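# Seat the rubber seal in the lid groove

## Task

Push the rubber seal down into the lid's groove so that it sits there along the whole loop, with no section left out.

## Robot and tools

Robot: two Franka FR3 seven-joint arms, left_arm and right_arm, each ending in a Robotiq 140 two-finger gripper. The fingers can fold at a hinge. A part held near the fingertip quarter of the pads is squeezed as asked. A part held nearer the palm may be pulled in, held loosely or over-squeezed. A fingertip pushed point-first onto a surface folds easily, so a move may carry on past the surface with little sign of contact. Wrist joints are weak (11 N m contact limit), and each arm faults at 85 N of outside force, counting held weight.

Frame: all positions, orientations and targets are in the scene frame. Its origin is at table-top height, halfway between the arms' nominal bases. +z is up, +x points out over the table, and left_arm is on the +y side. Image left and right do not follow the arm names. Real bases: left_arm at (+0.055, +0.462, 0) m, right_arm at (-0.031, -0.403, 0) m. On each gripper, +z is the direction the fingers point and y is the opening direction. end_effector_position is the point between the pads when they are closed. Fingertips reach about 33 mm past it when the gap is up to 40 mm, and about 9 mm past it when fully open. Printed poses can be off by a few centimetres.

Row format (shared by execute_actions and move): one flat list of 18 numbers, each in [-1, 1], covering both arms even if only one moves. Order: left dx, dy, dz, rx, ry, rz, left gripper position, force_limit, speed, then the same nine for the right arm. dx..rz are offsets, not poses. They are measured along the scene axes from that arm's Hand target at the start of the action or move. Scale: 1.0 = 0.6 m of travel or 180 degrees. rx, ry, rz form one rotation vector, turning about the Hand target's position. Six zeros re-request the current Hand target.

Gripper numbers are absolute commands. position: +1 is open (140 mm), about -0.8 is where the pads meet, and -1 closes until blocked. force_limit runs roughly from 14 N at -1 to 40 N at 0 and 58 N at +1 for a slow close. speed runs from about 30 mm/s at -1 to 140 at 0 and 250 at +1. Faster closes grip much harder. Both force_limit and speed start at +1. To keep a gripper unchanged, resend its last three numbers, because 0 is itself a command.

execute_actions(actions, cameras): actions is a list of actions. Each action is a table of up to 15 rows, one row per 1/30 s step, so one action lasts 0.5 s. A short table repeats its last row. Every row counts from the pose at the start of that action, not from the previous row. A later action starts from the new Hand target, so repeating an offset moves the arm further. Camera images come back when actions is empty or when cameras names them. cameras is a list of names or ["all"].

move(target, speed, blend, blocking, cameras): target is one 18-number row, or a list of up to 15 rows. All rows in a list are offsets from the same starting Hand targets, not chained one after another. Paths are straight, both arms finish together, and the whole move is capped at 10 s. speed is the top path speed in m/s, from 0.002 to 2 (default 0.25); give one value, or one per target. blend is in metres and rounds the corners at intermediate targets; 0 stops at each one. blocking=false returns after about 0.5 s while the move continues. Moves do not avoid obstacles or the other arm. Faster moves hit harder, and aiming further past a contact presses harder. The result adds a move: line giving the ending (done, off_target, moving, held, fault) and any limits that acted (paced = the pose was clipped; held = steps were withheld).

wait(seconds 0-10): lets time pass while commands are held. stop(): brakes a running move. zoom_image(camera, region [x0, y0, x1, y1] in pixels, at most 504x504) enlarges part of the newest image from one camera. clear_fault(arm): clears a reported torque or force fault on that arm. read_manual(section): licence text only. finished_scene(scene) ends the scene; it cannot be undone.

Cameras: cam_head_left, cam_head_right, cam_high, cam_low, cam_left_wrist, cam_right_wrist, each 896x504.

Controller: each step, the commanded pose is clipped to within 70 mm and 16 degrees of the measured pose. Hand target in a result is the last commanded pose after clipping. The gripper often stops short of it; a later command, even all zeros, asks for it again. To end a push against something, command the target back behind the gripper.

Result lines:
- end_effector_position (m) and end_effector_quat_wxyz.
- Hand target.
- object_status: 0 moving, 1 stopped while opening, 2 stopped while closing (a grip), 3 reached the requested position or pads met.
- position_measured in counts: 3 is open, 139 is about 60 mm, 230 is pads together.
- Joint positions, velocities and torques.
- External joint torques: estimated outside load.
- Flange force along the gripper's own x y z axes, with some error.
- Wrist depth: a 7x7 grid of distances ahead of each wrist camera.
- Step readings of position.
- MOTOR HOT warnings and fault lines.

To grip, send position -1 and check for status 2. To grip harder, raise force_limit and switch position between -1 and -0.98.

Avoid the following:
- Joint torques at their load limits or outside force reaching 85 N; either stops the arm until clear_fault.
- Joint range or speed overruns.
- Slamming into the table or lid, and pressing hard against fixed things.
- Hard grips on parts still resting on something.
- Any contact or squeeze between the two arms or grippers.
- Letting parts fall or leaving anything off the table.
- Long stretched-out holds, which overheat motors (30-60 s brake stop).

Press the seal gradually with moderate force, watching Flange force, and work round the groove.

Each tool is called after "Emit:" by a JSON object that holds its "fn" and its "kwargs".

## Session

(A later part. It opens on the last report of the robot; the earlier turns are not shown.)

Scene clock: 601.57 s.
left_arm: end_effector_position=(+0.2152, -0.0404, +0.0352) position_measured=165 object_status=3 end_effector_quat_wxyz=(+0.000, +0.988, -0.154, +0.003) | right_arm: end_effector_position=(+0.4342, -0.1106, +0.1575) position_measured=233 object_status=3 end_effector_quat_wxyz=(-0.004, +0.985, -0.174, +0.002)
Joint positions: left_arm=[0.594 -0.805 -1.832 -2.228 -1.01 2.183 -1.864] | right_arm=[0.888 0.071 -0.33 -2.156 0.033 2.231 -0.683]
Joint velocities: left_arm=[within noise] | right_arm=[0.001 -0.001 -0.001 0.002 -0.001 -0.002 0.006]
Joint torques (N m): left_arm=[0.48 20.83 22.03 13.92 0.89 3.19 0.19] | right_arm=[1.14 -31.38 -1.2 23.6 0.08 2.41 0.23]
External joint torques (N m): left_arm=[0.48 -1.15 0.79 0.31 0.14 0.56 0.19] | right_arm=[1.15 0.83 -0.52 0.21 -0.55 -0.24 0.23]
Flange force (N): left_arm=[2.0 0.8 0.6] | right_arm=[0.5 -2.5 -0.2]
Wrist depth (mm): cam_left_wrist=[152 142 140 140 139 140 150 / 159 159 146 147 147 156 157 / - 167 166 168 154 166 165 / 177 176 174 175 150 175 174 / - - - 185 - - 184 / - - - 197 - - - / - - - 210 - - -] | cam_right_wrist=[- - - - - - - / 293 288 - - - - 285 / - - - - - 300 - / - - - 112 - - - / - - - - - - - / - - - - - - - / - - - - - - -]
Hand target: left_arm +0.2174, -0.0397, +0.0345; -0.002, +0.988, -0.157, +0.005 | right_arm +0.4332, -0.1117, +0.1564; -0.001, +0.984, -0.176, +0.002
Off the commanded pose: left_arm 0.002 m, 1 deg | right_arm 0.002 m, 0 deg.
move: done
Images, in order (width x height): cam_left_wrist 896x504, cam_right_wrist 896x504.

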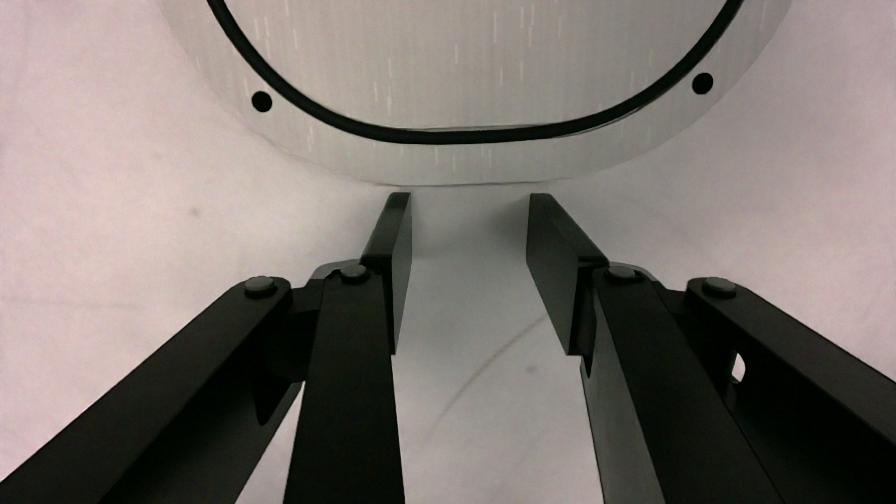

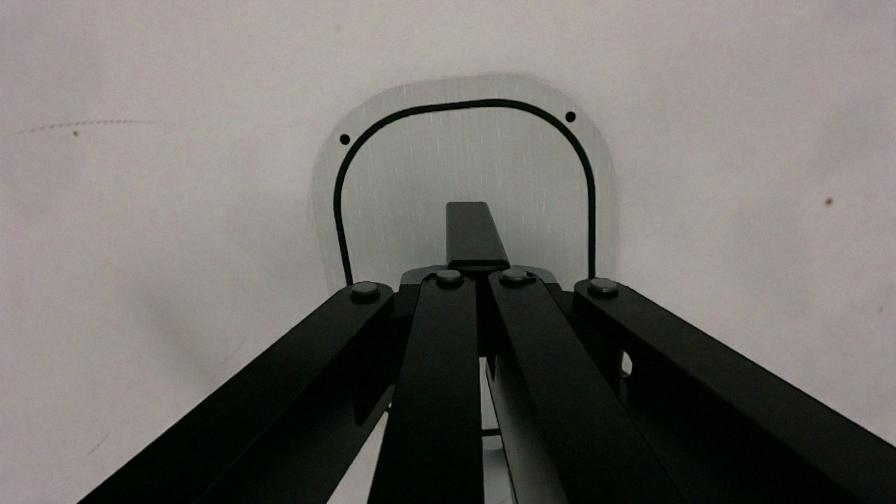

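Emit:
{"fn": "move", "kwargs": {"target": [[0,0,0.0425,0,0,0,-0.285,-0.8,-0.5, -0.022,-0.1805,0.006,0,0,0,-0.85,-1,0],[0.04617,-0.01633,0.0425,0,0,0,-0.85,-0.8,-0.5, -0.022,-0.1805,0.006,0,0,0,-0.85,-1,0]], "speed": [0.25,0.15], "blend": [0.002,0], "cameras": ["cam_left_wrist", "cam_right_wrist"]}}

Scene clock: 608.83 s.
left_arm: end_effector_position=(+0.2455, -0.0499, +0.0601) position_measured=232 object_status=3 end_effector_quat_wxyz=(-0.001, +0.988, -0.153, +0.006) | right_arm: end_effector_position=(+0.4196, -0.2196, +0.1598) position_measured=233 object_status=3 end_effector_quat_wxyz=(-0.001, +0.983, -0.181, +0.000)
Joint positions: left_arm=[0.654 -0.799 -1.803 -2.163 -0.955 2.136 -1.86] | right_arm=[0.806 -0.119 -0.413 -2.361 -0.058 2.253 -0.776]
Joint torques (N m): left_arm=[-0.24 22.99 22.84 15.22 1.03 2.47 0.21] | right_arm=[0.96 -24.84 0.73 22.78 0.11 2.9 -0.47]
External joint torques (N m): left_arm=[-0.18 0.49 1.19 0.55 0.26 -0.18 0.21] | right_arm=[1.01 0.02 -0.54 -0.39 -0.51 0.24 -0.47]
Flange force (N): left_arm=[-0.8 -1.1 -4.4] | right_arm=[-0.3 1.2 1.2]
Wrist depth (mm): cam_left_wrist=[175 175 163 163 163 162 171 / 185 183 171 171 - 171 181 / 193 193 179 178 178 190 189 / 203 202 202 119 201 200 200 / 214 216 - - 92 208 211 / 228 - - - - - - / - - - - - - -] | cam_right_wrist=[- - 270 - - - - / - - - - - - - / - - 288 - 307 - - / 318 - - 112 - - - / - - - - - - 341 / 351 - - - - - - / - - - - - - -]
Hand target: left_arm +0.2451, -0.0495, +0.0600; -0.002, +0.988, -0.157, +0.005 | right_arm +0.4200, -0.2200, +0.1600; -0.001, +0.984, -0.176, +0.002
Off the commanded pose: left_arm 0.001 m, 1 deg | right_arm 0.001 m, 1 deg.
move: done
Images, in order (width x height): cam_left_wrist 896x504, cam_right_wrist 896x504.

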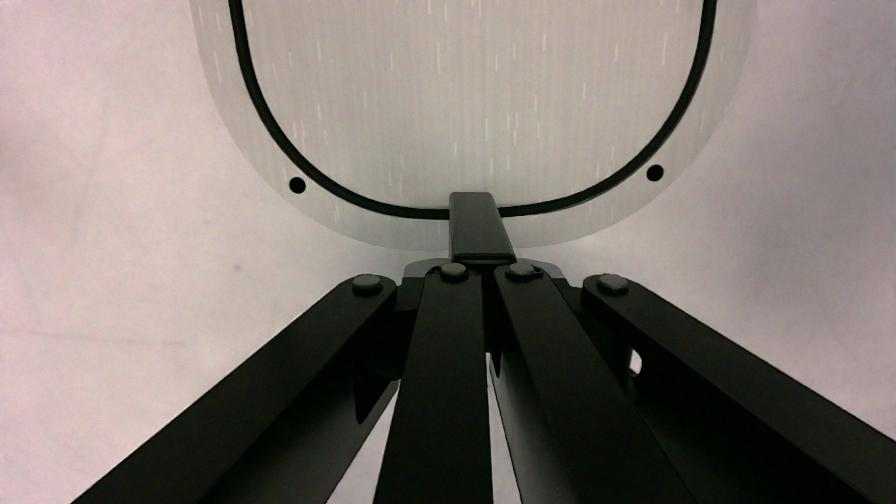

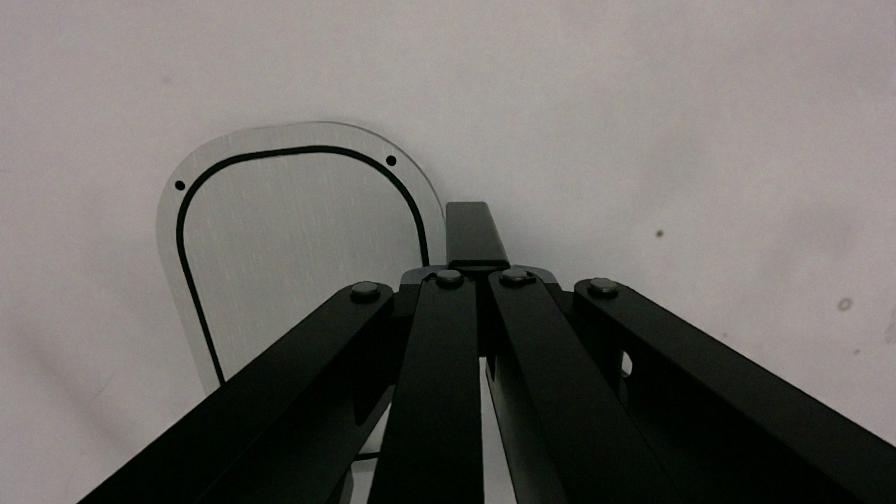

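Emit:
{"fn": "move", "kwargs": {"target": [0,0,-0.02583,0,0,0,-0.85,-0.8,-0.5, 0,0,0,0,0,0,-0.85,-1,0], "speed": 0.1}}

Emit:
{"fn": "execute_actions", "kwargs": {"actions": [[[0,0,-0.00333,0,0,0,-0.85,-0.8,-0.5, 0,0,0,0,0,0,-0.85,-1,0]],[[0,0,-0.00167,0,0,0,-0.85,-0.8,-0.5, 0,0,0,0,0,0,-0.85,-1,0]],[[0,0,-0.00167,0,0,0,-0.85,-0.8,-0.5, 0,0,0,0,0,0,-0.85,-1,0]],[[0,0,-0.00167,0,0,0,-0.85,-0.8,-0.5, 0,0,0,0,0,0,-0.85,-1,0]],[[0,0,-0.00167,0,0,0,-0.85,-0.8,-0.5, 0,0,0,0,0,0,-0.85,-1,0]]]}}

Scene clock: 610.67 s.
left_arm: end_effector_position=(+0.2465, -0.0492, +0.0486) position_measured=232 object_status=3 end_effector_quat_wxyz=(-0.002, +0.988, -0.153, +0.005) | right_arm: end_effector_position=(+0.4196, -0.2196, +0.1598) position_measured=233 object_status=3 end_effector_quat_wxyz=(-0.001, +0.983, -0.181, +0.000)
Joint positions: left_arm=[0.68 -0.804 -1.837 -2.162 -0.966 2.153 -1.852] | right_arm=[0.806 -0.119 -0.413 -2.361 -0.058 2.253 -0.776]
Joint velocities: left_arm=[0.002 0.001 -0.001 0 0 0 0.007] | right_arm=[within noise]
Joint torques (N m): left_arm=[-0.08 21.63 16.84 13.04 -0.3 3.55 0.24] | right_arm=[0.97 -24.83 0.7 22.76 0.1 2.9 -0.42]
External joint torques (N m): left_arm=[0.05 -1.63 -4.71 -1.39 -1.06 0.91 0.24] | right_arm=[0.93 0.07 -0.66 -0.43 -0.52 0.23 -0.42]
Flange force (N): left_arm=[3.1 3.1 17.2] | right_arm=[-0.3 1.4 1.3]
Wrist depth (mm): cam_left_wrist=[164 156 153 152 151 151 161 / 173 171 160 158 159 158 169 / 179 178 168 166 166 176 179 / 193 192 190 119 174 188 187 / 202 201 - - 92 196 198 / 212 - - - - - 207 / - - - - - - -] | cam_right_wrist=[- - - - - - - / - - - - - - - / - - - - - - - / - - - 112 - - 314 / - - - - - - - / 356 - - - - - - / - - - - - - -]
Hand target: left_arm +0.2451, -0.0495, +0.0445; -0.002, +0.988, -0.157, +0.005 | right_arm +0.4200, -0.2200, +0.1600; -0.001, +0.984, -0.176, +0.002
Off the commanded pose: left_arm 0.004 m, 0 deg | right_arm 0.001 m, 1 deg.
move: off_target (left_arm)

Scene clock: 613.37 s.
left_arm: end_effector_position=(+0.2479, -0.0534, +0.0485) position_measured=232 object_status=3 end_effector_quat_wxyz=(+0.004, +0.988, -0.153, +0.006) | right_arm: end_effector_position=(+0.4196, -0.2196, +0.1598) position_measured=233 object_status=3 end_effector_quat_wxyz=(-0.001, +0.983, -0.181, +0.000)
Joint positions: left_arm=[0.691 -0.795 -1.848 -2.159 -0.968 2.167 -1.85] | right_arm=[0.806 -0.119 -0.413 -2.361 -0.058 2.253 -0.776]
Joint torques (N m): left_arm=[1.23 17.8 11.2 10.23 -0.6 3.6 0.3] | right_arm=[0.99 -24.84 0.71 22.74 0.12 2.9 -0.44]
External joint torques (N m): left_arm=[1.16 -5.64 -10.24 -4.19 -1.35 0.95 0.3] | right_arm=[1 0.05 -0.6 -0.42 -0.5 0.24 -0.44]
External joint torques at the end of the 1st action: left_arm=[1.12 -3.54 -6.51 -2.34 -1.24 0.87 0.29] | right_arm=[0.95 0.1 -0.68 -0.45 -0.52 0.22 -0.46]
External joint torques at the end of the 2nd action: left_arm=[0.75 -4.15 -7.45 -2.89 -1.23 0.87 0.27] | right_arm=[1.02 0.14 -0.6 -0.47 -0.53 0.21 -0.46]
External joint torques at the end of the 3rd action: left_arm=[0.92 -4.92 -8.82 -3.42 -1.26 0.92 0.31] | right_arm=[1.1 0.16 -0.5 -0.48 -0.53 0.22 -0.45]
External joint torques at the end of the 4th action: left_arm=[1.07 -6 -9.27 -3.87 -1.3 0.87 0.3] | right_arm=[1.01 0.07 -0.57 -0.4 -0.5 0.24 -0.46]
Flange force (N): left_arm=[9.5 8.1 38.0] | right_arm=[-0.4 1.3 1.3]
Flange force at the end of the 1st action (N): left_arm=[7.8 6.0 25.8] | right_arm=[-0.2 1.4 1.4]
Flange force at the end of the 2nd action (N): left_arm=[6.8 5.9 28.2] | right_arm=[-0.2 1.2 1.4]
Flange force at the end of the 3rd action (N): left_arm=[8.3 7.2 32.9] | right_arm=[-0.4 1.0 1.5]
Flange force at the end of the 4th action (N): left_arm=[9.2 8.1 35.5] | right_arm=[-0.2 1.1 1.3]
Wrist depth (mm): cam_left_wrist=[163 155 152 151 152 151 162 / 171 158 159 158 159 159 - / 180 179 166 165 167 178 178 / 189 189 189 119 174 189 188 / 200 - - - 92 - 200 / 209 - - - - - 209 / - - - - - - -] | cam_right_wrist=[- - - - - - - / - - - - 292 - - / - - - - - - - / - - - 112 - - - / - - - - - - 334 / - - - - - - - / - - - - - - -]
Hand target: left_arm +0.2451, -0.0495, +0.0385; -0.002, +0.988, -0.157, +0.005 | right_arm +0.4200, -0.2200, +0.1600; -0.001, +0.984, -0.176, +0.002
Off the commanded pose: left_arm 0.011 m, 1 deg | right_arm 0.001 m, 1 deg.
Step readings (end_effector_position of left_arm | right_arm; steps 1 to 15: 1st action; 16 to 30: 2nd action; 31 to 45: 3rd action; 46 to 60: 4th action; 61 to 75: 5th action):
0: (+0.2465, -0.0492, +0.0486) | (+0.4196, -0.2196, +0.1598)
1: (+0.2465, -0.0492, +0.0485) | (+0.4196, -0.2196, +0.1598)
2: (+0.2466, -0.0494, +0.0485) | (+0.4196, -0.2196, +0.1598)
4: (+0.2467, -0.0499, +0.0485) | (+0.4196, -0.2196, +0.1598)
8: (+0.2468, -0.0504, +0.0485) | (+0.4196, -0.2196, +0.1598)
15: (+0.2469, -0.0506, +0.0485) | (+0.4196, -0.2196, +0.1598)
16: (+0.2469, -0.0507, +0.0485) | (+0.4196, -0.2196, +0.1598)
17: (+0.2469, -0.0508, +0.0485) | (+0.4196, -0.2196, +0.1598)
19: (+0.2470, -0.0510, +0.0485) | (+0.4196, -0.2196, +0.1598)
23: (+0.2471, -0.0512, +0.0485) | (+0.4196, -0.2196, +0.1598)
30: (+0.2471, -0.0513, +0.0485) | (+0.4196, -0.2196, +0.1598)
31: (+0.2471, -0.0514, +0.0485) | (+0.4196, -0.2196, +0.1598)
32: (+0.2472, -0.0515, +0.0485) | (+0.4196, -0.2196, +0.1598)
34: (+0.2472, -0.0517, +0.0485) | (+0.4196, -0.2196, +0.1598)
38: (+0.2473, -0.0518, +0.0485) | (+0.4196, -0.2196, +0.1598)
45: (+0.2474, -0.0520, +0.0485) | (+0.4196, -0.2196, +0.1598)
46: (+0.2474, -0.0520, +0.0485) | (+0.4196, -0.2196, +0.1598)
47: (+0.2474, -0.0522, +0.0485) | (+0.4196, -0.2196, +0.1598)
49: (+0.2475, -0.0523, +0.0485) | (+0.4196, -0.2196, +0.1598)
53: (+0.2476, -0.0525, +0.0485) | (+0.4196, -0.2196, +0.1598)
60: (+0.2476, -0.0527, +0.0485) | (+0.4196, -0.2196, +0.1598)
61: (+0.2476, -0.0527, +0.0484) | (+0.4196, -0.2196, +0.1598)
62: (+0.2477, -0.0528, +0.0485) | (+0.4196, -0.2196, +0.1598)
64: (+0.2478, -0.0530, +0.0485) | (+0.4196, -0.2196, +0.1598)
68: (+0.2478, -0.0532, +0.0485) | (+0.4196, -0.2196, +0.1598)
75: (+0.2479, -0.0534, +0.0485) | (+0.4196, -0.2196, +0.1598)

Emit:
{"fn": "move", "kwargs": {"target": [[0,0,0.02417,0,0,0,-0.85,-0.8,-0.5, 0,0,0,0,0,0,-0.85,-1,0],[0.0532,-0.0139,0.02417,0,0,0,-0.85,-0.8,-0.5, 0,0,0,0,0,0,-0.85,-1,0]], "speed": [0.06,0.12], "blend": [0.002,0]}}

Emit:
{"fn": "execute_actions", "kwargs": {"actions": [[[0,0,-0.005,0,0,0,-0.85,-0.8,-0.5, 0,0,0,0,0,0,-0.85,-1,0]],[[0,0,-0.00167,0,0,0,-0.85,-0.8,-0.5, 0,0,0,0,0,0,-0.85,-1,0]],[[0,0,-0.00167,0,0,0,-0.85,-0.8,-0.5, 0,0,0,0,0,0,-0.85,-1,0]],[[0,0,-0.00167,0,0,0,-0.85,-0.8,-0.5, 0,0,0,0,0,0,-0.85,-1,0]],[[0,0,-0.00167,0,0,0,-0.85,-0.8,-0.5, 0,0,0,0,0,0,-0.85,-1,0]]]}}

Scene clock: 616.00 s.
left_arm: end_effector_position=(+0.2773, -0.0584, +0.0531) position_measured=232 object_status=3 end_effector_quat_wxyz=(+0.000, +0.988, -0.152, +0.006) | right_arm: end_effector_position=(+0.4196, -0.2196, +0.1598) position_measured=233 object_status=3 end_effector_quat_wxyz=(-0.001, +0.983, -0.181, +0.000)
Joint positions: left_arm=[0.783 -0.805 -1.871 -2.096 -0.944 2.143 -1.833] | right_arm=[0.806 -0.119 -0.413 -2.361 -0.058 2.253 -0.776]
Joint velocities: left_arm=[0 0 0 0 0.003 0 0.005] | right_arm=[within noise]
Joint torques (N m): left_arm=[0.32 25.82 22.95 15.41 1.1 2.47 0.35] | right_arm=[0.98 -24.81 0.73 22.79 0.1 2.89 -0.46]
External joint torques (N m): left_arm=[0.2 0.48 0.91 0.57 0.33 -0.21 0.35] | right_arm=[0.9 0.16 -0.66 -0.4 -0.53 0.22 -0.46]
Flange force (N): left_arm=[1.1 -0.2 -2.9] | right_arm=[0.1 1.2 1.4]
Wrist depth (mm): cam_left_wrist=[168 166 156 156 155 154 165 / - 174 165 163 162 162 173 / 184 182 172 170 171 178 182 / 194 194 181 119 179 190 191 / 207 205 - - 92 200 202 / 215 - - - - - 211 / - - - - - - -] | cam_right_wrist=[- - - - - - - / - - - - - - - / - - - - - - - / - - - 112 324 - - / - 326 - - - - - / - - - - - - - / - - - - - - -]
Hand target: left_arm +0.2770, -0.0579, +0.0530; -0.002, +0.988, -0.157, +0.005 | right_arm +0.4200, -0.2200, +0.1600; -0.001, +0.984, -0.176, +0.002
Off the commanded pose: left_arm 0.001 m, 1 deg | right_arm 0.001 m, 1 deg.
move: done

Scene clock: 618.70 s.
left_arm: end_effector_position=(+0.2759, -0.0578, +0.0491) position_measured=232 object_status=3 end_effector_quat_wxyz=(-0.002, +0.988, -0.156, +0.003) | right_arm: end_effector_position=(+0.4196, -0.2196, +0.1598) position_measured=233 object_status=3 end_effector_quat_wxyz=(-0.001, +0.983, -0.181, +0.000)
Joint positions: left_arm=[0.792 -0.805 -1.883 -2.095 -0.944 2.143 -1.826] | right_arm=[0.806 -0.119 -0.413 -2.361 -0.058 2.253 -0.776]
Joint torques (N m): left_arm=[1 23.01 19.39 13.73 -0.02 3.65 0.19] | right_arm=[1.01 -24.8 0.69 22.76 0.1 2.89 -0.47]
External joint torques (N m): left_arm=[0.92 -2.64 -2.54 -1.11 -0.78 1 0.19] | right_arm=[1.07 0.24 -0.57 -0.54 -0.52 0.21 -0.47]
External joint torques at the end of the 1st action: left_arm=[-0.62 0.49 0.98 0.18 -0.03 0.14 0.27] | right_arm=[1.09 0.02 -0.52 -0.32 -0.5 0.24 -0.45]
External joint torques at the end of the 2nd action: left_arm=[-0.17 0.37 1.04 0.13 -0.04 0.36 0.25] | right_arm=[1 -0.02 -0.63 -0.35 -0.52 0.23 -0.43]
External joint torques at the end of the 3rd action: left_arm=[0.27 -1.04 -0.42 -0.06 -0.25 0.6 0.2] | right_arm=[0.96 0 -0.61 -0.36 -0.51 0.24 -0.44]
External joint torques at the end of the 4th action: left_arm=[0.97 -1.93 -1.57 -0.28 -0.57 1.23 0.18] | right_arm=[0.94 0.09 -0.69 -0.44 -0.5 0.22 -0.47]
Flange force (N): left_arm=[4.8 2.8 13.1] | right_arm=[-0.2 1.1 1.7]
Flange force at the end of the 1st action (N): left_arm=[-3.0 -2.6 -3.2] | right_arm=[-0.3 1.0 1.1]
Flange force at the end of the 2nd action (N): left_arm=[-1.8 -2.3 -2.3] | right_arm=[-0.3 1.3 1.1]
Flange force at the end of the 3rd action (N): left_arm=[1.8 0.9 4.0] | right_arm=[-0.3 1.3 1.2]
Flange force at the end of the 4th action (N): left_arm=[5.1 2.9 10.1] | right_arm=[-0.1 1.4 1.4]
Wrist depth (mm): cam_left_wrist=[164 154 152 152 151 150 160 / 172 170 160 158 158 158 168 / 181 179 168 166 166 166 179 / 193 191 176 119 - 185 187 / 202 200 - - 92 195 198 / 213 - - - - - 207 / - - - - - - -] | cam_right_wrist=[- - - - - - - / - - - - - - - / - - - - - - - / - - - 112 - - - / - 330 - - - - - / - - - - - - - / - - - - - - -]
Hand target: left_arm +0.2770, -0.0579, +0.0460; -0.002, +0.988, -0.157, +0.005 | right_arm +0.4200, -0.2200, +0.1600; -0.001, +0.984, -0.176, +0.002
Off the commanded pose: left_arm 0.003 m, 0 deg | right_arm 0.001 m, 1 deg.
Step readings (end_effector_position of left_arm | right_arm; steps 1 to 15: 1st action; 16 to 30: 2nd action; 31 to 45: 3rd action; 46 to 60: 4th action; 61 to 75: 5th action):
0: (+0.2773, -0.0584, +0.0531) | (+0.4196, -0.2196, +0.1598)
1: (+0.2773, -0.0584, +0.0529) | (+0.4196, -0.2196, +0.1598)
2: (+0.2770, -0.0582, +0.0523) | (+0.4196, -0.2196, +0.1598)
4: (+0.2765, -0.0578, +0.0512) | (+0.4196, -0.2196, +0.1598)
8: (+0.2760, -0.0576, +0.0503) | (+0.4196, -0.2196, +0.1598)
15: (+0.2759, -0.0575, +0.0501) | (+0.4196, -0.2196, +0.1598)
16: (+0.2759, -0.0574, +0.0501) | (+0.4196, -0.2196, +0.1598)
17: (+0.2759, -0.0574, +0.0498) | (+0.4196, -0.2196, +0.1598)
19: (+0.2757, -0.0573, +0.0495) | (+0.4196, -0.2196, +0.1598)
23: (+0.2757, -0.0573, +0.0492) | (+0.4196, -0.2196, +0.1598)
30: (+0.2757, -0.0573, +0.0492) | (+0.4196, -0.2196, +0.1598)
31: (+0.2757, -0.0573, +0.0491) | (+0.4196, -0.2196, +0.1598)
32: (+0.2757, -0.0573, +0.0491) | (+0.4196, -0.2196, +0.1598)
34: (+0.2757, -0.0573, +0.0491) | (+0.4196, -0.2196, +0.1598)
38: (+0.2757, -0.0573, +0.0491) | (+0.4196, -0.2196, +0.1598)
45: (+0.2757, -0.0573, +0.0491) | (+0.4196, -0.2196, +0.1598)
46: (+0.2757, -0.0573, +0.0491) | (+0.4196, -0.2196, +0.1598)
47: (+0.2757, -0.0573, +0.0491) | (+0.4196, -0.2196, +0.1598)
49: (+0.2757, -0.0573, +0.0491) | (+0.4196, -0.2196, +0.1598)
53: (+0.2757, -0.0573, +0.0491) | (+0.4196, -0.2196, +0.1598)
60: (+0.2757, -0.0573, +0.0491) | (+0.4196, -0.2196, +0.1598)
61: (+0.2757, -0.0574, +0.0490) | (+0.4196, -0.2196, +0.1598)
62: (+0.2758, -0.0574, +0.0491) | (+0.4196, -0.2196, +0.1598)
64: (+0.2758, -0.0576, +0.0491) | (+0.4196, -0.2196, +0.1598)
68: (+0.2759, -0.0577, +0.0491) | (+0.4196, -0.2196, +0.1598)
75: (+0.2759, -0.0577, +0.0491) | (+0.4196, -0.2196, +0.1598)

Emit:
{"fn": "move", "kwargs": {"target": [[0,0,0.06,0,0,0,-0.85,-0.8,-0.5, 0,0,0,0,0,0,-0.85,-1,0],[-0.0875,0.023,0.09,0,0,0,-0.85,-0.8,-0.5, 0,0,0,0,0,0,-0.85,-1,0],[-0.0875,0.023,0.09,0,0,0,-0.85,-0.8,-0.5, 0.008,0.185,-0.0667,0,0,0,-0.85,-1,0]], "speed": [0.12,0.25,0.25], "blend": [0.02,0.02,0], "cameras": ["cam_left_wrist", "cam_right_wrist"]}}

Scene clock: 623.00 s.
left_arm: end_effector_position=(+0.2251, -0.0453, +0.1004) position_measured=232 object_status=3 end_effector_quat_wxyz=(-0.001, +0.987, -0.162, +0.006) | right_arm: end_effector_position=(+0.4192, -0.1522, +0.1349) position_measured=233 object_status=3 end_effector_quat_wxyz=(+0.003, +0.987, -0.158, +0.000)
Joint positions: left_arm=[0.522 -0.748 -1.679 -2.189 -0.876 2.086 -1.907] | right_arm=[0.869 0.016 -0.357 -2.284 0.001 2.294 -0.742]
Joint velocities: left_arm=[0.001 -0.001 -0.001 0 0 0.001 -0.007] | right_arm=[within noise]
Joint torques (N m): left_arm=[-1.1 18.39 22.65 15.98 0.77 2.46 -0.13] | right_arm=[0.82 -29.21 -0.73 22.9 0.31 2.49 -0.21]
External joint torques (N m): left_arm=[-1.17 -0.24 1.78 -0.1 -0.03 -0.2 -0.13] | right_arm=[0.82 0.49 -0.57 0.03 -0.28 -0.16 -0.21]
Flange force (N): left_arm=[-7.5 -5.6 -6.8] | right_arm=[1.0 -0.9 0.2]
Wrist depth (mm): cam_left_wrist=[213 212 201 201 202 210 210 / 223 222 211 210 209 220 220 / 234 235 234 236 232 231 231 / 247 249 246 110 242 243 242 / 260 258 - - 92 254 256 / 273 - - - - - 268 / - - - - - - -] | cam_right_wrist=[- - - - - - - / - - - 250 259 - - / - - - 261 - - - / - - - 115 282 - - / - - - - - - - / - - - - - - - / - - - - - - -]
Hand target: left_arm +0.2245, -0.0441, +0.1000; -0.002, +0.988, -0.157, +0.005 | right_arm +0.4193, -0.1539, +0.1350; +0.005, +0.988, -0.157, +0.000 (not the last commanded pose)
Off the commanded pose: left_arm 0.001 m, 1 deg | right_arm 0.046 m, 2 deg.
move: held (right_arm; a check stopped the path); blend cut to 0.018 m at target 1; limits=held
pose unreachable (right arm): on one or more control steps of this call, first in action 0 (counted from 0), this arm could not follow its commanded pose, so it was not sent that pose on those steps. It may still have moved: this result reports where it is.
cause: moving toward the commanded pose would bring a part of the arm too close to another arm (a part of this arm just beyond joint 5 (forearm roll) and a part of the left arm just beyond its joint 6 (wrist pitch), 16 mm apart when this arm was first held).
Images, in order (width x height): cam_left_wrist 896x504, cam_right_wrist 896x504.

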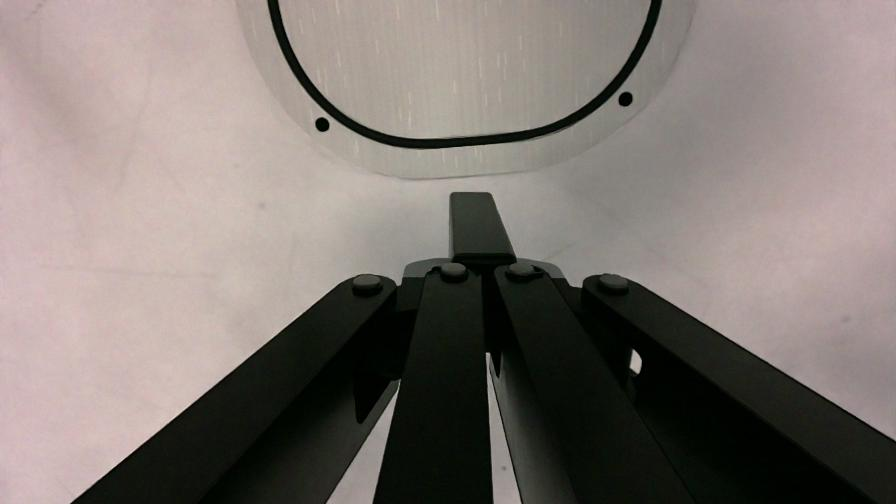

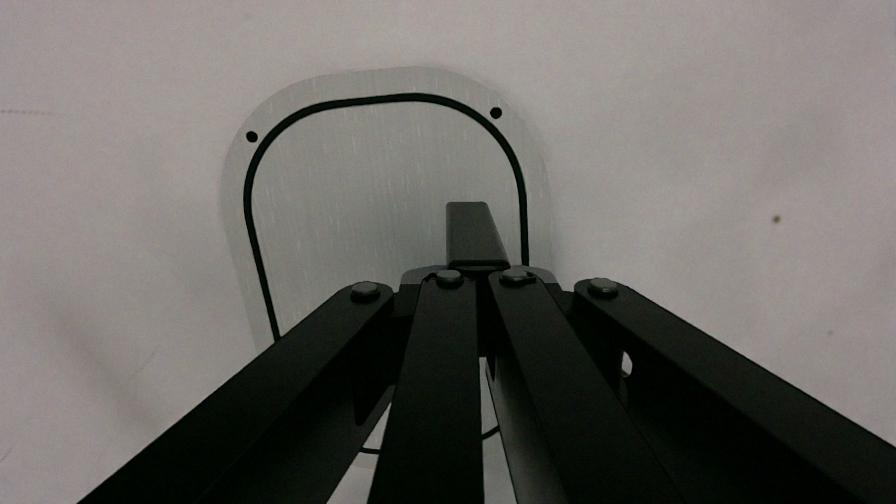

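Emit:
{"fn": "zoom_image", "kwargs": {"camera": "cam_left_wrist", "region": [260, 0, 460, 170]}}

Emit:
{"fn": "zoom_image", "kwargs": {"camera": "cam_left_wrist", "region": [480, 0, 680, 170]}}

Emit:
{"fn": "zoom_image", "kwargs": {"camera": "cam_right_wrist", "region": [220, 120, 320, 340]}}

Emit:
{"fn": "zoom_image", "kwargs": {"camera": "cam_right_wrist", "region": [380, 80, 560, 270]}}

Scaled by 2.520 from the camera's 896x504 image, which has a finer 1280x720 frame.

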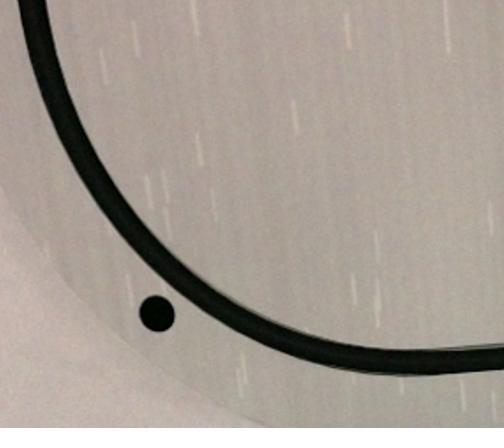

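Scaled by 2.520 from the camera's 896x504 image, which has a finer 1280x720 frame.

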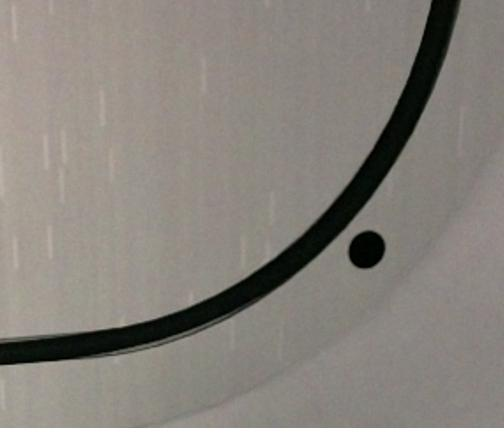

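Scaled by 2.291 from the camera's 896x504 image, which has a finer 1280x720 frame.

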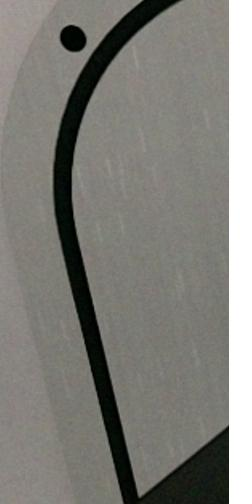

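Scaled by 2.653 from the camera's 896x504 image, which has a finer 1280x720 frame.

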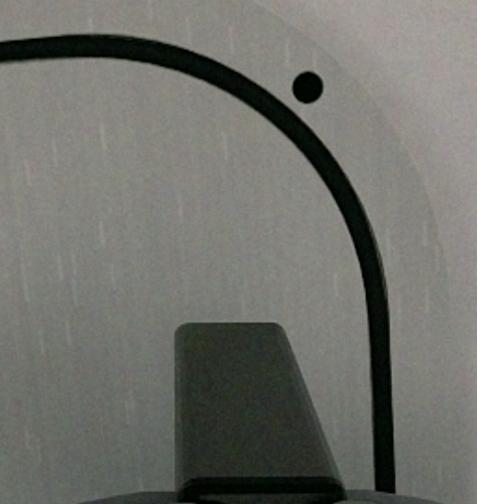

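Emit:
{"fn": "move", "kwargs": {"target": [-0.133,0.167,0.167,0,0,0,-0.85,-0.8,-0.5, -0.1148,-0.1685,0.025,0,0,0,-0.85,-1,0], "speed": 0.3, "cameras": ["cam_right_wrist"]}}

Scene clock: 630.17 s.
left_arm: end_effector_position=(+0.1447, +0.0544, +0.2003) position_measured=232 object_status=3 end_effector_quat_wxyz=(+0.000, +0.987, -0.161, +0.005) | right_arm: end_effector_position=(+0.3513, -0.2540, +0.1502) position_measured=233 object_status=3 end_effector_quat_wxyz=(+0.003, +0.987, -0.160, +0.000)
Joint positions: left_arm=[-0.111 -0.897 -1.089 -2.457 -0.792 1.836 -1.973] | right_arm=[0.766 -0.343 -0.391 -2.603 -0.174 2.273 -0.742]
Joint velocities: left_arm=[0 0.001 0 0.001 0.001 -0.005 -0.004] | right_arm=[within noise]
Joint torques (N m): left_arm=[-0.68 5.51 20.16 17.6 0.88 2.38 -0.01] | right_arm=[1 -17.48 2.45 22.26 0.04 2.39 -0.18]
External joint torques (N m): left_arm=[-0.7 -1.23 1.68 -0.04 -0.02 -0.27 -0.01] | right_arm=[0.91 -0.27 -0.65 -0.36 -0.57 -0.25 -0.18]
Flange force (N): left_arm=[-6.3 -6.8 -4.7] | right_arm=[-0.7 1.5 -0.4]
Wrist depth (mm): cam_left_wrist=[308 307 310 302 - 306 307 / 321 321 317 - 321 321 312 / - - 331 333 - 338 335 / 361 353 362 109 350 - - / 380 370 - - 92 - - / 365 - - - - - - / - - - - - - -] | cam_right_wrist=[- 257 - - - - - / - - - - - - 273 / - - - - - - - / - - - 115 - 307 - / - - - - - - - / - - - - - - - / - - - - - - -]
Hand target: left_arm +0.1447, +0.0561, +0.2002; -0.002, +0.988, -0.157, +0.005 | right_arm +0.3505, -0.2550, +0.1500; +0.005, +0.988, -0.157, +0.000
Off the commanded pose: left_arm 0.002 m, 1 deg | right_arm 0.001 m, 0 deg.
move: done
Images, in order (width x height): cam_right_wrist 896x504.

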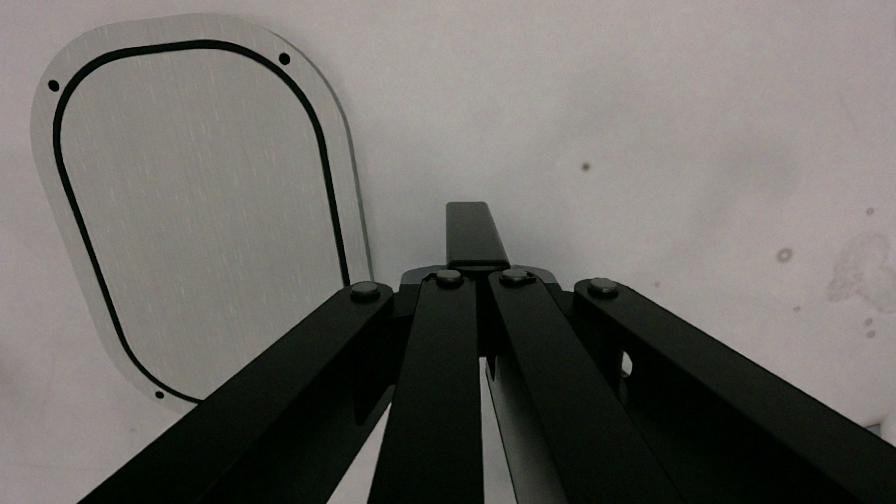

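Emit:
{"fn": "zoom_image", "kwargs": {"camera": "cam_right_wrist", "region": [30, 80, 220, 420]}}

Emit:
{"fn": "zoom_image", "kwargs": {"camera": "cam_right_wrist", "region": [260, 60, 380, 300]}}

Emit:
{"fn": "zoom_image", "kwargs": {"camera": "cam_right_wrist", "region": [30, 10, 320, 190]}}

Scaled by 1.482 from the camera's 896x504 image, which has a finer 1280x720 frame.

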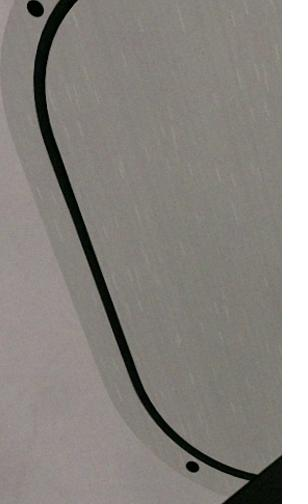

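Scaled by 2.100 from the camera's 896x504 image, which has a finer 1280x720 frame.

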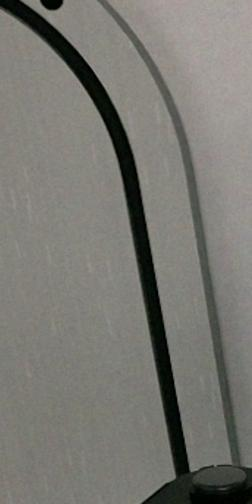

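Scaled by 1.738 from the camera's 896x504 image, which has a finer 1280x720 frame.

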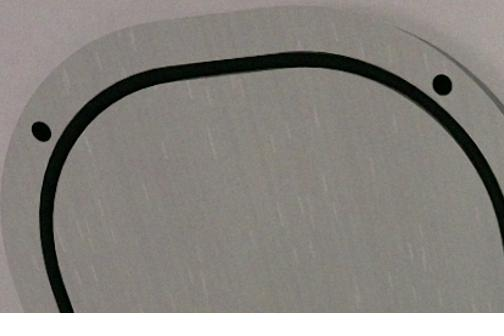

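Emit:
{"fn": "move", "kwargs": {"target": [0,0,0,0,0,0,-0.85,-0.8,-0.5, 0.1232,0.2482,-0.105,0,0,0,-0.85,-1,0], "speed": 0.3, "cameras": ["cam_right_wrist"]}}

Emit:
{"fn": "zoom_image", "kwargs": {"camera": "cam_right_wrist", "region": [240, 60, 440, 300]}}

Emit:
{"fn": "zoom_image", "kwargs": {"camera": "cam_right_wrist", "region": [380, 60, 640, 180]}}

Scene clock: 635.97 s.
left_arm: end_effector_position=(+0.1445, +0.0547, +0.2003) position_measured=232 object_status=3 end_effector_quat_wxyz=(-0.001, +0.987, -0.161, +0.005) | right_arm: end_effector_position=(+0.4241, -0.1063, +0.0877) position_measured=233 object_status=3 end_effector_quat_wxyz=(+0.005, +0.988, -0.154, +0.001)
Joint positions: left_arm=[-0.111 -0.898 -1.089 -2.457 -0.792 1.835 -1.974] | right_arm=[0.897 0.178 -0.316 -2.219 0.067 2.381 -0.725]
Joint torques (N m): left_arm=[-0.69 5.63 19.97 17.68 0.89 2.48 -0.15] | right_arm=[0.75 -32.84 -2.05 22.52 0.91 2.67 -0.07]
External joint torques (N m): left_arm=[-0.74 -1.12 1.41 0.06 0 -0.17 -0.15] | right_arm=[0.81 1.71 -0.4 0.66 0.36 0.03 -0.07]
Flange force (N): left_arm=[-5.9 -5.5 -4.1] | right_arm=[4.1 -5.7 2.9]
Wrist depth (mm): cam_left_wrist=[297 308 307 306 306 304 306 / - 322 324 321 317 320 323 / 338 338 338 334 334 335 336 / 355 357 - 110 350 350 352 / 369 378 - - 92 - 371 / 364 - - - - - 387 / - - - - - - -] | cam_right_wrist=[- - - 200 202 - - / - - 203 - - - - / - - 216 - - - 227 / - - 226 112 - 241 - / - - - - - - - / - - - - - - - / - - - - - - -]
Hand target: left_arm +0.1447, +0.0561, +0.2002; -0.002, +0.988, -0.157, +0.005 | right_arm +0.4244, -0.1061, +0.0870; +0.005, +0.988, -0.157, +0.000
Off the commanded pose: left_arm 0.001 m, 0 deg | right_arm 0.001 m, 0 deg.
move: done
Images, in order (width x height): cam_right_wrist 896x504.

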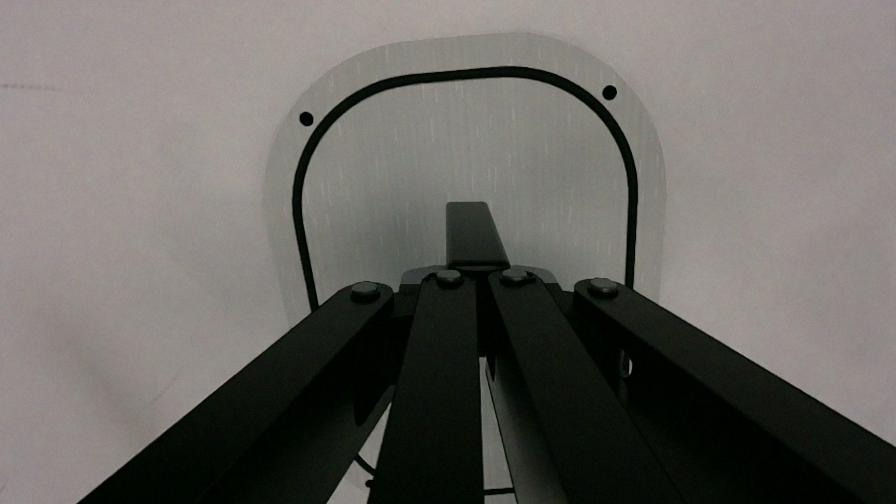

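Scaled by 2.100 from the camera's 896x504 image, which has a finer 1280x720 frame.

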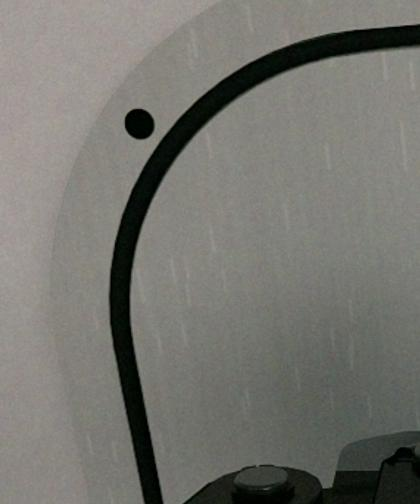

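Scaled by 1.938 from the camera's 896x504 image, which has a finer 1280x720 frame.

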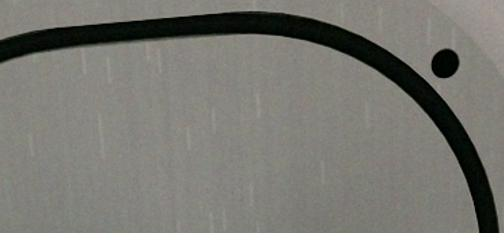

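Emit:
{"fn": "move", "kwargs": {"target": [[0,0,0,0,0,0,-0.85,-0.8,-0.5, 0.1237,-0.033,-0.06,0,0,0,-0.85,-1,0],[0,0,0,0,0,0,-0.85,-0.8,-0.5, 0.1237,-0.033,-0.0725,0,0,0,-0.85,-1,0]], "speed": [0.2,0.06], "blend": [0.003,0]}}

Emit:
{"fn": "execute_actions", "kwargs": {"actions": [[[0,0,0,0,0,0,-0.85,-0.8,-0.5, 0,0,-0.00333,0,0,0,-0.85,-1,0]],[[0,0,0,0,0,0,-0.85,-0.8,-0.5, 0,0,-0.00167,0,0,0,-0.85,-1,0]],[[0,0,0,0,0,0,-0.85,-0.8,-0.5, 0,0,-0.00167,0,0,0,-0.85,-1,0]],[[0,0,0,0,0,0,-0.85,-0.8,-0.5, 0,0,-0.00167,0,0,0,-0.85,-1,0]],[[0,0,0,0,0,0,-0.85,-0.8,-0.5, 0,0,-0.00167,0,0,0,-0.85,-1,0]]]}}

Scene clock: 640.97 s.
left_arm: end_effector_position=(+0.1445, +0.0547, +0.2003) position_measured=232 object_status=3 end_effector_quat_wxyz=(-0.001, +0.987, -0.161, +0.005) | right_arm: end_effector_position=(+0.4980, -0.1268, +0.0437) position_measured=233 object_status=3 end_effector_quat_wxyz=(+0.006, +0.987, -0.161, -0.001)
Joint positions: left_arm=[-0.111 -0.898 -1.089 -2.457 -0.792 1.835 -1.974] | right_arm=[0.761 0.398 -0.283 -2.031 0.149 2.401 -0.861]
Joint velocities: left_arm=[within noise] | right_arm=[0 0 0 0.001 0 0.001 -0.006]
Joint torques (N m): left_arm=[-0.69 5.63 20.03 17.74 0.89 2.47 -0.12] | right_arm=[0.51 -39.91 -3.22 22.16 0.42 2.87 -0.41]
External joint torques (N m): left_arm=[-0.71 -1.11 1.55 0.13 -0.01 -0.17 -0.12] | right_arm=[0.44 1.47 0.02 0.68 -0.13 0.22 -0.41]
Flange force (N): left_arm=[-5.8 -5.7 -4.5] | right_arm=[4.2 -4.1 2.9]
Wrist depth (mm): cam_left_wrist=[- 309 308 303 314 305 305 / - 319 321 320 326 321 319 / 337 339 - - 337 341 333 / 359 - 358 119 350 349 349 / - 361 - - 92 - - / 364 - - - - - - / - - - - - - -] | cam_right_wrist=[169 - - - - - - / - - - - - - 176 / - 184 - - - - - / - - 192 116 181 - - / - 203 - - - 203 - / - - - - - - 217 / - - - - - - -]
Hand target: left_arm +0.1447, +0.0561, +0.2002; -0.002, +0.988, -0.157, +0.005 | right_arm +0.4986, -0.1259, +0.0435; +0.005, +0.988, -0.157, +0.000
Off the commanded pose: left_arm 0.001 m, 0 deg | right_arm 0.001 m, 0 deg.
move: done

Scene clock: 643.67 s.
left_arm: end_effector_position=(+0.1445, +0.0547, +0.2003) position_measured=232 object_status=3 end_effector_quat_wxyz=(-0.001, +0.987, -0.161, +0.005) | right_arm: end_effector_position=(+0.4987, -0.1264, +0.0388) position_measured=233 object_status=3 end_effector_quat_wxyz=(+0.005, +0.987, -0.160, +0.000)
Joint positions: left_arm=[-0.111 -0.898 -1.089 -2.457 -0.792 1.835 -1.974] | right_arm=[0.753 0.408 -0.274 -2.031 0.149 2.413 -0.864]
Joint torques (N m): left_arm=[-0.67 5.62 20 17.69 0.89 2.47 -0.13] | right_arm=[0.44 -38.65 -3.03 21.17 0.42 2.97 -0.47]
External joint torques (N m): left_arm=[-0.62 -1.11 1.58 0.07 0 -0.16 -0.13] | right_arm=[0.38 2.73 0.15 -0.16 -0.12 0.32 -0.47]
External joint torques at the end of the 1st action: left_arm=[-0.7 -1.14 1.52 0.05 -0.01 -0.17 -0.13] | right_arm=[0.44 1.82 -0.6 0.43 -0.13 0.18 -0.43]
External joint torques at the end of the 2nd action: left_arm=[-0.63 -1.06 1.59 -0.01 -0.02 -0.17 -0.07] | right_arm=[0.28 1.82 -0.11 0.33 -0.12 0.24 -0.46]
External joint torques at the end of the 3rd action: left_arm=[-0.71 -1.14 1.53 0.18 -0.01 -0.16 -0.13] | right_arm=[1.43 1.74 -0.13 0.26 -0.12 0.25 -0.42]
External joint torques at the end of the 4th action: left_arm=[-0.66 -1.1 1.56 0.07 -0.01 -0.17 -0.1] | right_arm=[0.19 1.94 -0.33 0.12 -0.13 0.28 -0.42]
Flange force (N): left_arm=[-5.7 -5.8 -4.4] | right_arm=[4.1 -3.8 5.8]
Flange force at the end of the 1st action (N): left_arm=[-5.9 -5.8 -4.3] | right_arm=[4.2 -3.8 3.3]
Flange force at the end of the 2nd action (N): left_arm=[-5.7 -6.0 -4.3] | right_arm=[4.1 -3.5 3.7]
Flange force at the end of the 3rd action (N): left_arm=[-5.8 -5.5 -4.5] | right_arm=[2.2 -3.8 3.2]
Flange force at the end of the 4th action (N): left_arm=[-5.7 -5.8 -4.4] | right_arm=[3.7 -2.9 4.0]
Wrist depth (mm): cam_left_wrist=[307 306 - - - 306 306 / 318 313 - 324 330 321 316 / 338 339 340 334 341 333 336 / - 351 353 119 - 352 348 / - - - - 92 368 373 / 365 - - - - - - / - - - - - - -] | cam_right_wrist=[- - - - - - - / - - - 172 - - - / - 178 - - - 180 - / - - - 112 177 - - / - - - - - 198 - / - - - - - - - / - - - - - - -]
Hand target: left_arm +0.1447, +0.0561, +0.2002; -0.002, +0.988, -0.157, +0.005 | right_arm +0.4986, -0.1259, +0.0375; +0.005, +0.988, -0.157, +0.000
Off the commanded pose: left_arm 0.001 m, 0 deg | right_arm 0.001 m, 0 deg.
Step readings (end_effector_position of left_arm | right_arm; steps 1 to 15: 1st action; 16 to 30: 2nd action; 31 to 45: 3rd action; 46 to 60: 4th action; 61 to 75: 5th action):
0: (+0.1445, +0.0547, +0.2003) | (+0.4980, -0.1268, +0.0437)
1: (+0.1445, +0.0547, +0.2003) | (+0.4981, -0.1267, +0.0437)
2: (+0.1445, +0.0547, +0.2003) | (+0.4982, -0.1267, +0.0435)
4: (+0.1445, +0.0547, +0.2003) | (+0.4982, -0.1267, +0.0429)
8: (+0.1445, +0.0547, +0.2003) | (+0.4982, -0.1267, +0.0424)
15: (+0.1445, +0.0547, +0.2003) | (+0.4984, -0.1266, +0.0424)
16: (+0.1445, +0.0547, +0.2003) | (+0.4984, -0.1266, +0.0424)
17: (+0.1445, +0.0547, +0.2003) | (+0.4985, -0.1266, +0.0422)
19: (+0.1445, +0.0547, +0.2003) | (+0.4985, -0.1266, +0.0418)
23: (+0.1445, +0.0547, +0.2003) | (+0.4984, -0.1266, +0.0415)
30: (+0.1445, +0.0547, +0.2003) | (+0.4985, -0.1265, +0.0415)
31: (+0.1445, +0.0547, +0.2003) | (+0.4986, -0.1265, +0.0415)
32: (+0.1445, +0.0547, +0.2003) | (+0.4986, -0.1265, +0.0413)
34: (+0.1445, +0.0547, +0.2003) | (+0.4986, -0.1265, +0.0409)
38: (+0.1445, +0.0547, +0.2003) | (+0.4986, -0.1265, +0.0406)
45: (+0.1445, +0.0547, +0.2003) | (+0.4986, -0.1264, +0.0406)
46: (+0.1445, +0.0547, +0.2003) | (+0.4987, -0.1264, +0.0406)
47: (+0.1445, +0.0547, +0.2003) | (+0.4987, -0.1264, +0.0404)
49: (+0.1445, +0.0547, +0.2003) | (+0.4987, -0.1265, +0.0400)
53: (+0.1445, +0.0547, +0.2003) | (+0.4986, -0.1265, +0.0397)
60: (+0.1445, +0.0547, +0.2003) | (+0.4987, -0.1264, +0.0397)
61: (+0.1445, +0.0547, +0.2003) | (+0.4988, -0.1264, +0.0396)
62: (+0.1445, +0.0547, +0.2003) | (+0.4988, -0.1264, +0.0395)
64: (+0.1445, +0.0547, +0.2003) | (+0.4988, -0.1264, +0.0391)
68: (+0.1445, +0.0547, +0.2003) | (+0.4987, -0.1264, +0.0388)
75: (+0.1445, +0.0547, +0.2003) | (+0.4987, -0.1264, +0.0388)

Emit:
{"fn": "move", "kwargs": {"target": [[0,0,0,0,0,0,-0.85,-0.8,-0.5, 0,0,0.01167,0,0,0,-0.85,-1,0],[0,0,0,0,0,0,-0.85,-0.8,-0.5, -0.0423,-0.0417,0.01167,0,0,0,-0.85,-1,0],[0,0,0,0,0,0,-0.85,-0.8,-0.5, -0.0423,-0.0417,0.005,0,0,0,-0.85,-1,0]], "speed": [0.06,0.15,0.06], "blend": [0.003,0.002,0]}}

Emit:
{"fn": "execute_actions", "kwargs": {"actions": [[[0,0,0,0,0,0,-0.85,-0.8,-0.5, 0,0,-0.00167,0,0,0,-0.85,-1,0]],[[0,0,0,0,0,0,-0.85,-0.8,-0.5, 0,0,-0.00167,0,0,0,-0.85,-1,0]],[[0,0,0,0,0,0,-0.85,-0.8,-0.5, 0,0,-0.00167,0,0,0,-0.85,-1,0]],[[0,0,0,0,0,0,-0.85,-0.8,-0.5, 0,0,-0.00167,0,0,0,-0.85,-1,0]]]}}

Scene clock: 646.50 s.
left_arm: end_effector_position=(+0.1445, +0.0547, +0.2003) position_measured=232 object_status=3 end_effector_quat_wxyz=(-0.001, +0.987, -0.161, +0.005) | right_arm: end_effector_position=(+0.4723, -0.1501, +0.0401) position_measured=233 object_status=3 end_effector_quat_wxyz=(+0.004, +0.987, -0.162, -0.002)
Joint positions: left_arm=[-0.111 -0.898 -1.089 -2.457 -0.792 1.835 -1.974] | right_arm=[0.754 0.322 -0.285 -2.161 0.134 2.458 -0.869]
Joint velocities: left_arm=[within noise] | right_arm=[-0.001 -0.002 0.001 0 0 0.004 -0.002]
Joint torques (N m): left_arm=[-0.72 5.63 19.99 17.7 0.88 2.47 -0.12] | right_arm=[0.99 -37.71 -3.08 20.36 -0.05 2.86 -0.42]
External joint torques (N m): left_arm=[-0.69 -1.09 1.53 0.02 -0.01 -0.17 -0.12] | right_arm=[1.16 0.46 -0.3 -0.37 -0.56 0.22 -0.42]
Flange force (N): left_arm=[-5.8 -5.8 -4.3] | right_arm=[-1.5 0.6 0.6]
Wrist depth (mm): cam_left_wrist=[307 307 307 307 308 309 304 / 326 324 321 321 318 318 317 / 338 338 335 337 338 336 - / 359 355 356 115 348 354 357 / - - - - 92 - 372 / 365 - - - - - - / - - - - - - -] | cam_right_wrist=[- - - - - 165 - / - - - - 173 - - / 182 - - - - - - / - - 177 118 175 - - / - 198 - - - 202 204 / - - - - - - - / - - - - - - -]
Hand target: left_arm +0.1447, +0.0561, +0.2002; -0.002, +0.988, -0.157, +0.005 | right_arm +0.4732, -0.1509, +0.0405; +0.005, +0.988, -0.157, +0.000
Off the commanded pose: left_arm 0.001 m, 0 deg | right_arm 0.001 m, 1 deg.
move: done

Scene clock: 648.70 s.
left_arm: end_effector_position=(+0.1445, +0.0547, +0.2003) position_measured=232 object_status=3 end_effector_quat_wxyz=(-0.001, +0.987, -0.161, +0.005) | right_arm: end_effector_position=(+0.4741, -0.1500, +0.0396) position_measured=233 object_status=3 end_effector_quat_wxyz=(+0.003, +0.987, -0.161, +0.000)
Joint positions: left_arm=[-0.111 -0.898 -1.089 -2.457 -0.792 1.835 -1.974] | right_arm=[0.753 0.324 -0.285 -2.161 0.134 2.465 -0.873]
Joint torques (N m): left_arm=[-0.71 5.63 19.99 17.71 0.89 2.47 -0.12] | right_arm=[0.81 -34.78 -2.65 20.11 0.47 3.1 -0.39]
External joint torques (N m): left_arm=[-0.7 -1.13 1.56 0.14 -0.01 -0.16 -0.12] | right_arm=[0.89 3.43 0.07 -0.64 -0.03 0.44 -0.39]
External joint torques at the end of the 1st action: left_arm=[-0.82 -1.1 1.51 0.14 -0.01 -0.18 -0.13] | right_arm=[1.01 1.19 -0.37 -0.52 -0.29 0.25 -0.46]
External joint torques at the end of the 2nd action: left_arm=[-0.77 -1.11 1.52 0.18 -0.01 -0.16 -0.11] | right_arm=[0.8 1.91 -0.44 -0.49 -0.12 0.25 -0.46]
External joint torques at the end of the 3rd action: left_arm=[-0.7 -1.11 1.49 0.12 -0.01 -0.15 -0.13] | right_arm=[1.01 2.36 0.14 -0.47 -0.06 0.32 -0.38]
Flange force (N): left_arm=[-5.8 -5.7 -4.5] | right_arm=[3.3 -3.8 7.9]
Flange force at the end of the 1st action (N): left_arm=[-6.1 -5.7 -4.5] | right_arm=[-0.2 -0.2 2.5]
Flange force at the end of the 2nd action (N): left_arm=[-5.9 -5.6 -4.5] | right_arm=[1.5 -1.4 4.1]
Flange force at the end of the 3rd action (N): left_arm=[-5.7 -5.5 -4.3] | right_arm=[1.8 -2.7 5.4]
Wrist depth (mm): cam_left_wrist=[307 308 - 307 306 307 306 / 321 323 308 321 321 321 316 / 342 337 325 334 339 334 335 / 356 354 - 109 - 347 351 / 374 366 - - 92 - 370 / 365 - - - - - 390 / - - - - - - -] | cam_right_wrist=[- - - - - - - / - - - - - - - / - - 181 - - - - / - - 175 142 120 188 - / - - - - - 198 201 / - - - - - - - / - - - - - - -]
Hand target: left_arm +0.1447, +0.0561, +0.2002; -0.002, +0.988, -0.157, +0.005 | right_arm +0.4732, -0.1509, +0.0365; +0.005, +0.988, -0.157, +0.000
Off the commanded pose: left_arm 0.001 m, 0 deg | right_arm 0.003 m, 0 deg.
Step readings (end_effector_position of left_arm | right_arm; steps 1 to 15: 1st action; 16 to 30: 2nd action; 31 to 45: 3rd action; 46 to 60: 4th action):
0: (+0.1445, +0.0547, +0.2003) | (+0.4723, -0.1501, +0.0401)
1: (+0.1445, +0.0547, +0.2003) | (+0.4724, -0.1501, +0.0401)
2: (+0.1445, +0.0547, +0.2003) | (+0.4725, -0.1501, +0.0401)
4: (+0.1445, +0.0547, +0.2003) | (+0.4727, -0.1500, +0.0401)
8: (+0.1445, +0.0547, +0.2003) | (+0.4729, -0.1499, +0.0402)
15: (+0.1445, +0.0547, +0.2003) | (+0.4730, -0.1499, +0.0402)
16: (+0.1445, +0.0547, +0.2003) | (+0.4730, -0.1499, +0.0402)
17: (+0.1445, +0.0547, +0.2003) | (+0.4731, -0.1498, +0.0402)
19: (+0.1445, +0.0547, +0.2003) | (+0.4732, -0.1498, +0.0401)
23: (+0.1445, +0.0547, +0.2003) | (+0.4733, -0.1498, +0.0400)
30: (+0.1445, +0.0547, +0.2003) | (+0.4734, -0.1498, +0.0400)
31: (+0.1445, +0.0547, +0.2003) | (+0.4735, -0.1498, +0.0400)
32: (+0.1445, +0.0547, +0.2003) | (+0.4735, -0.1498, +0.0399)
34: (+0.1445, +0.0547, +0.2003) | (+0.4736, -0.1498, +0.0396)
38: (+0.1445, +0.0547, +0.2003) | (+0.4737, -0.1499, +0.0397)
45: (+0.1445, +0.0547, +0.2003) | (+0.4737, -0.1499, +0.0397)
46: (+0.1445, +0.0547, +0.2003) | (+0.4738, -0.1499, +0.0396)
47: (+0.1445, +0.0547, +0.2003) | (+0.4738, -0.1499, +0.0395)
49: (+0.1445, +0.0547, +0.2003) | (+0.4740, -0.1500, +0.0396)
53: (+0.1445, +0.0547, +0.2003) | (+0.4741, -0.1500, +0.0396)
60: (+0.1445, +0.0547, +0.2003) | (+0.4741, -0.1500, +0.0396)


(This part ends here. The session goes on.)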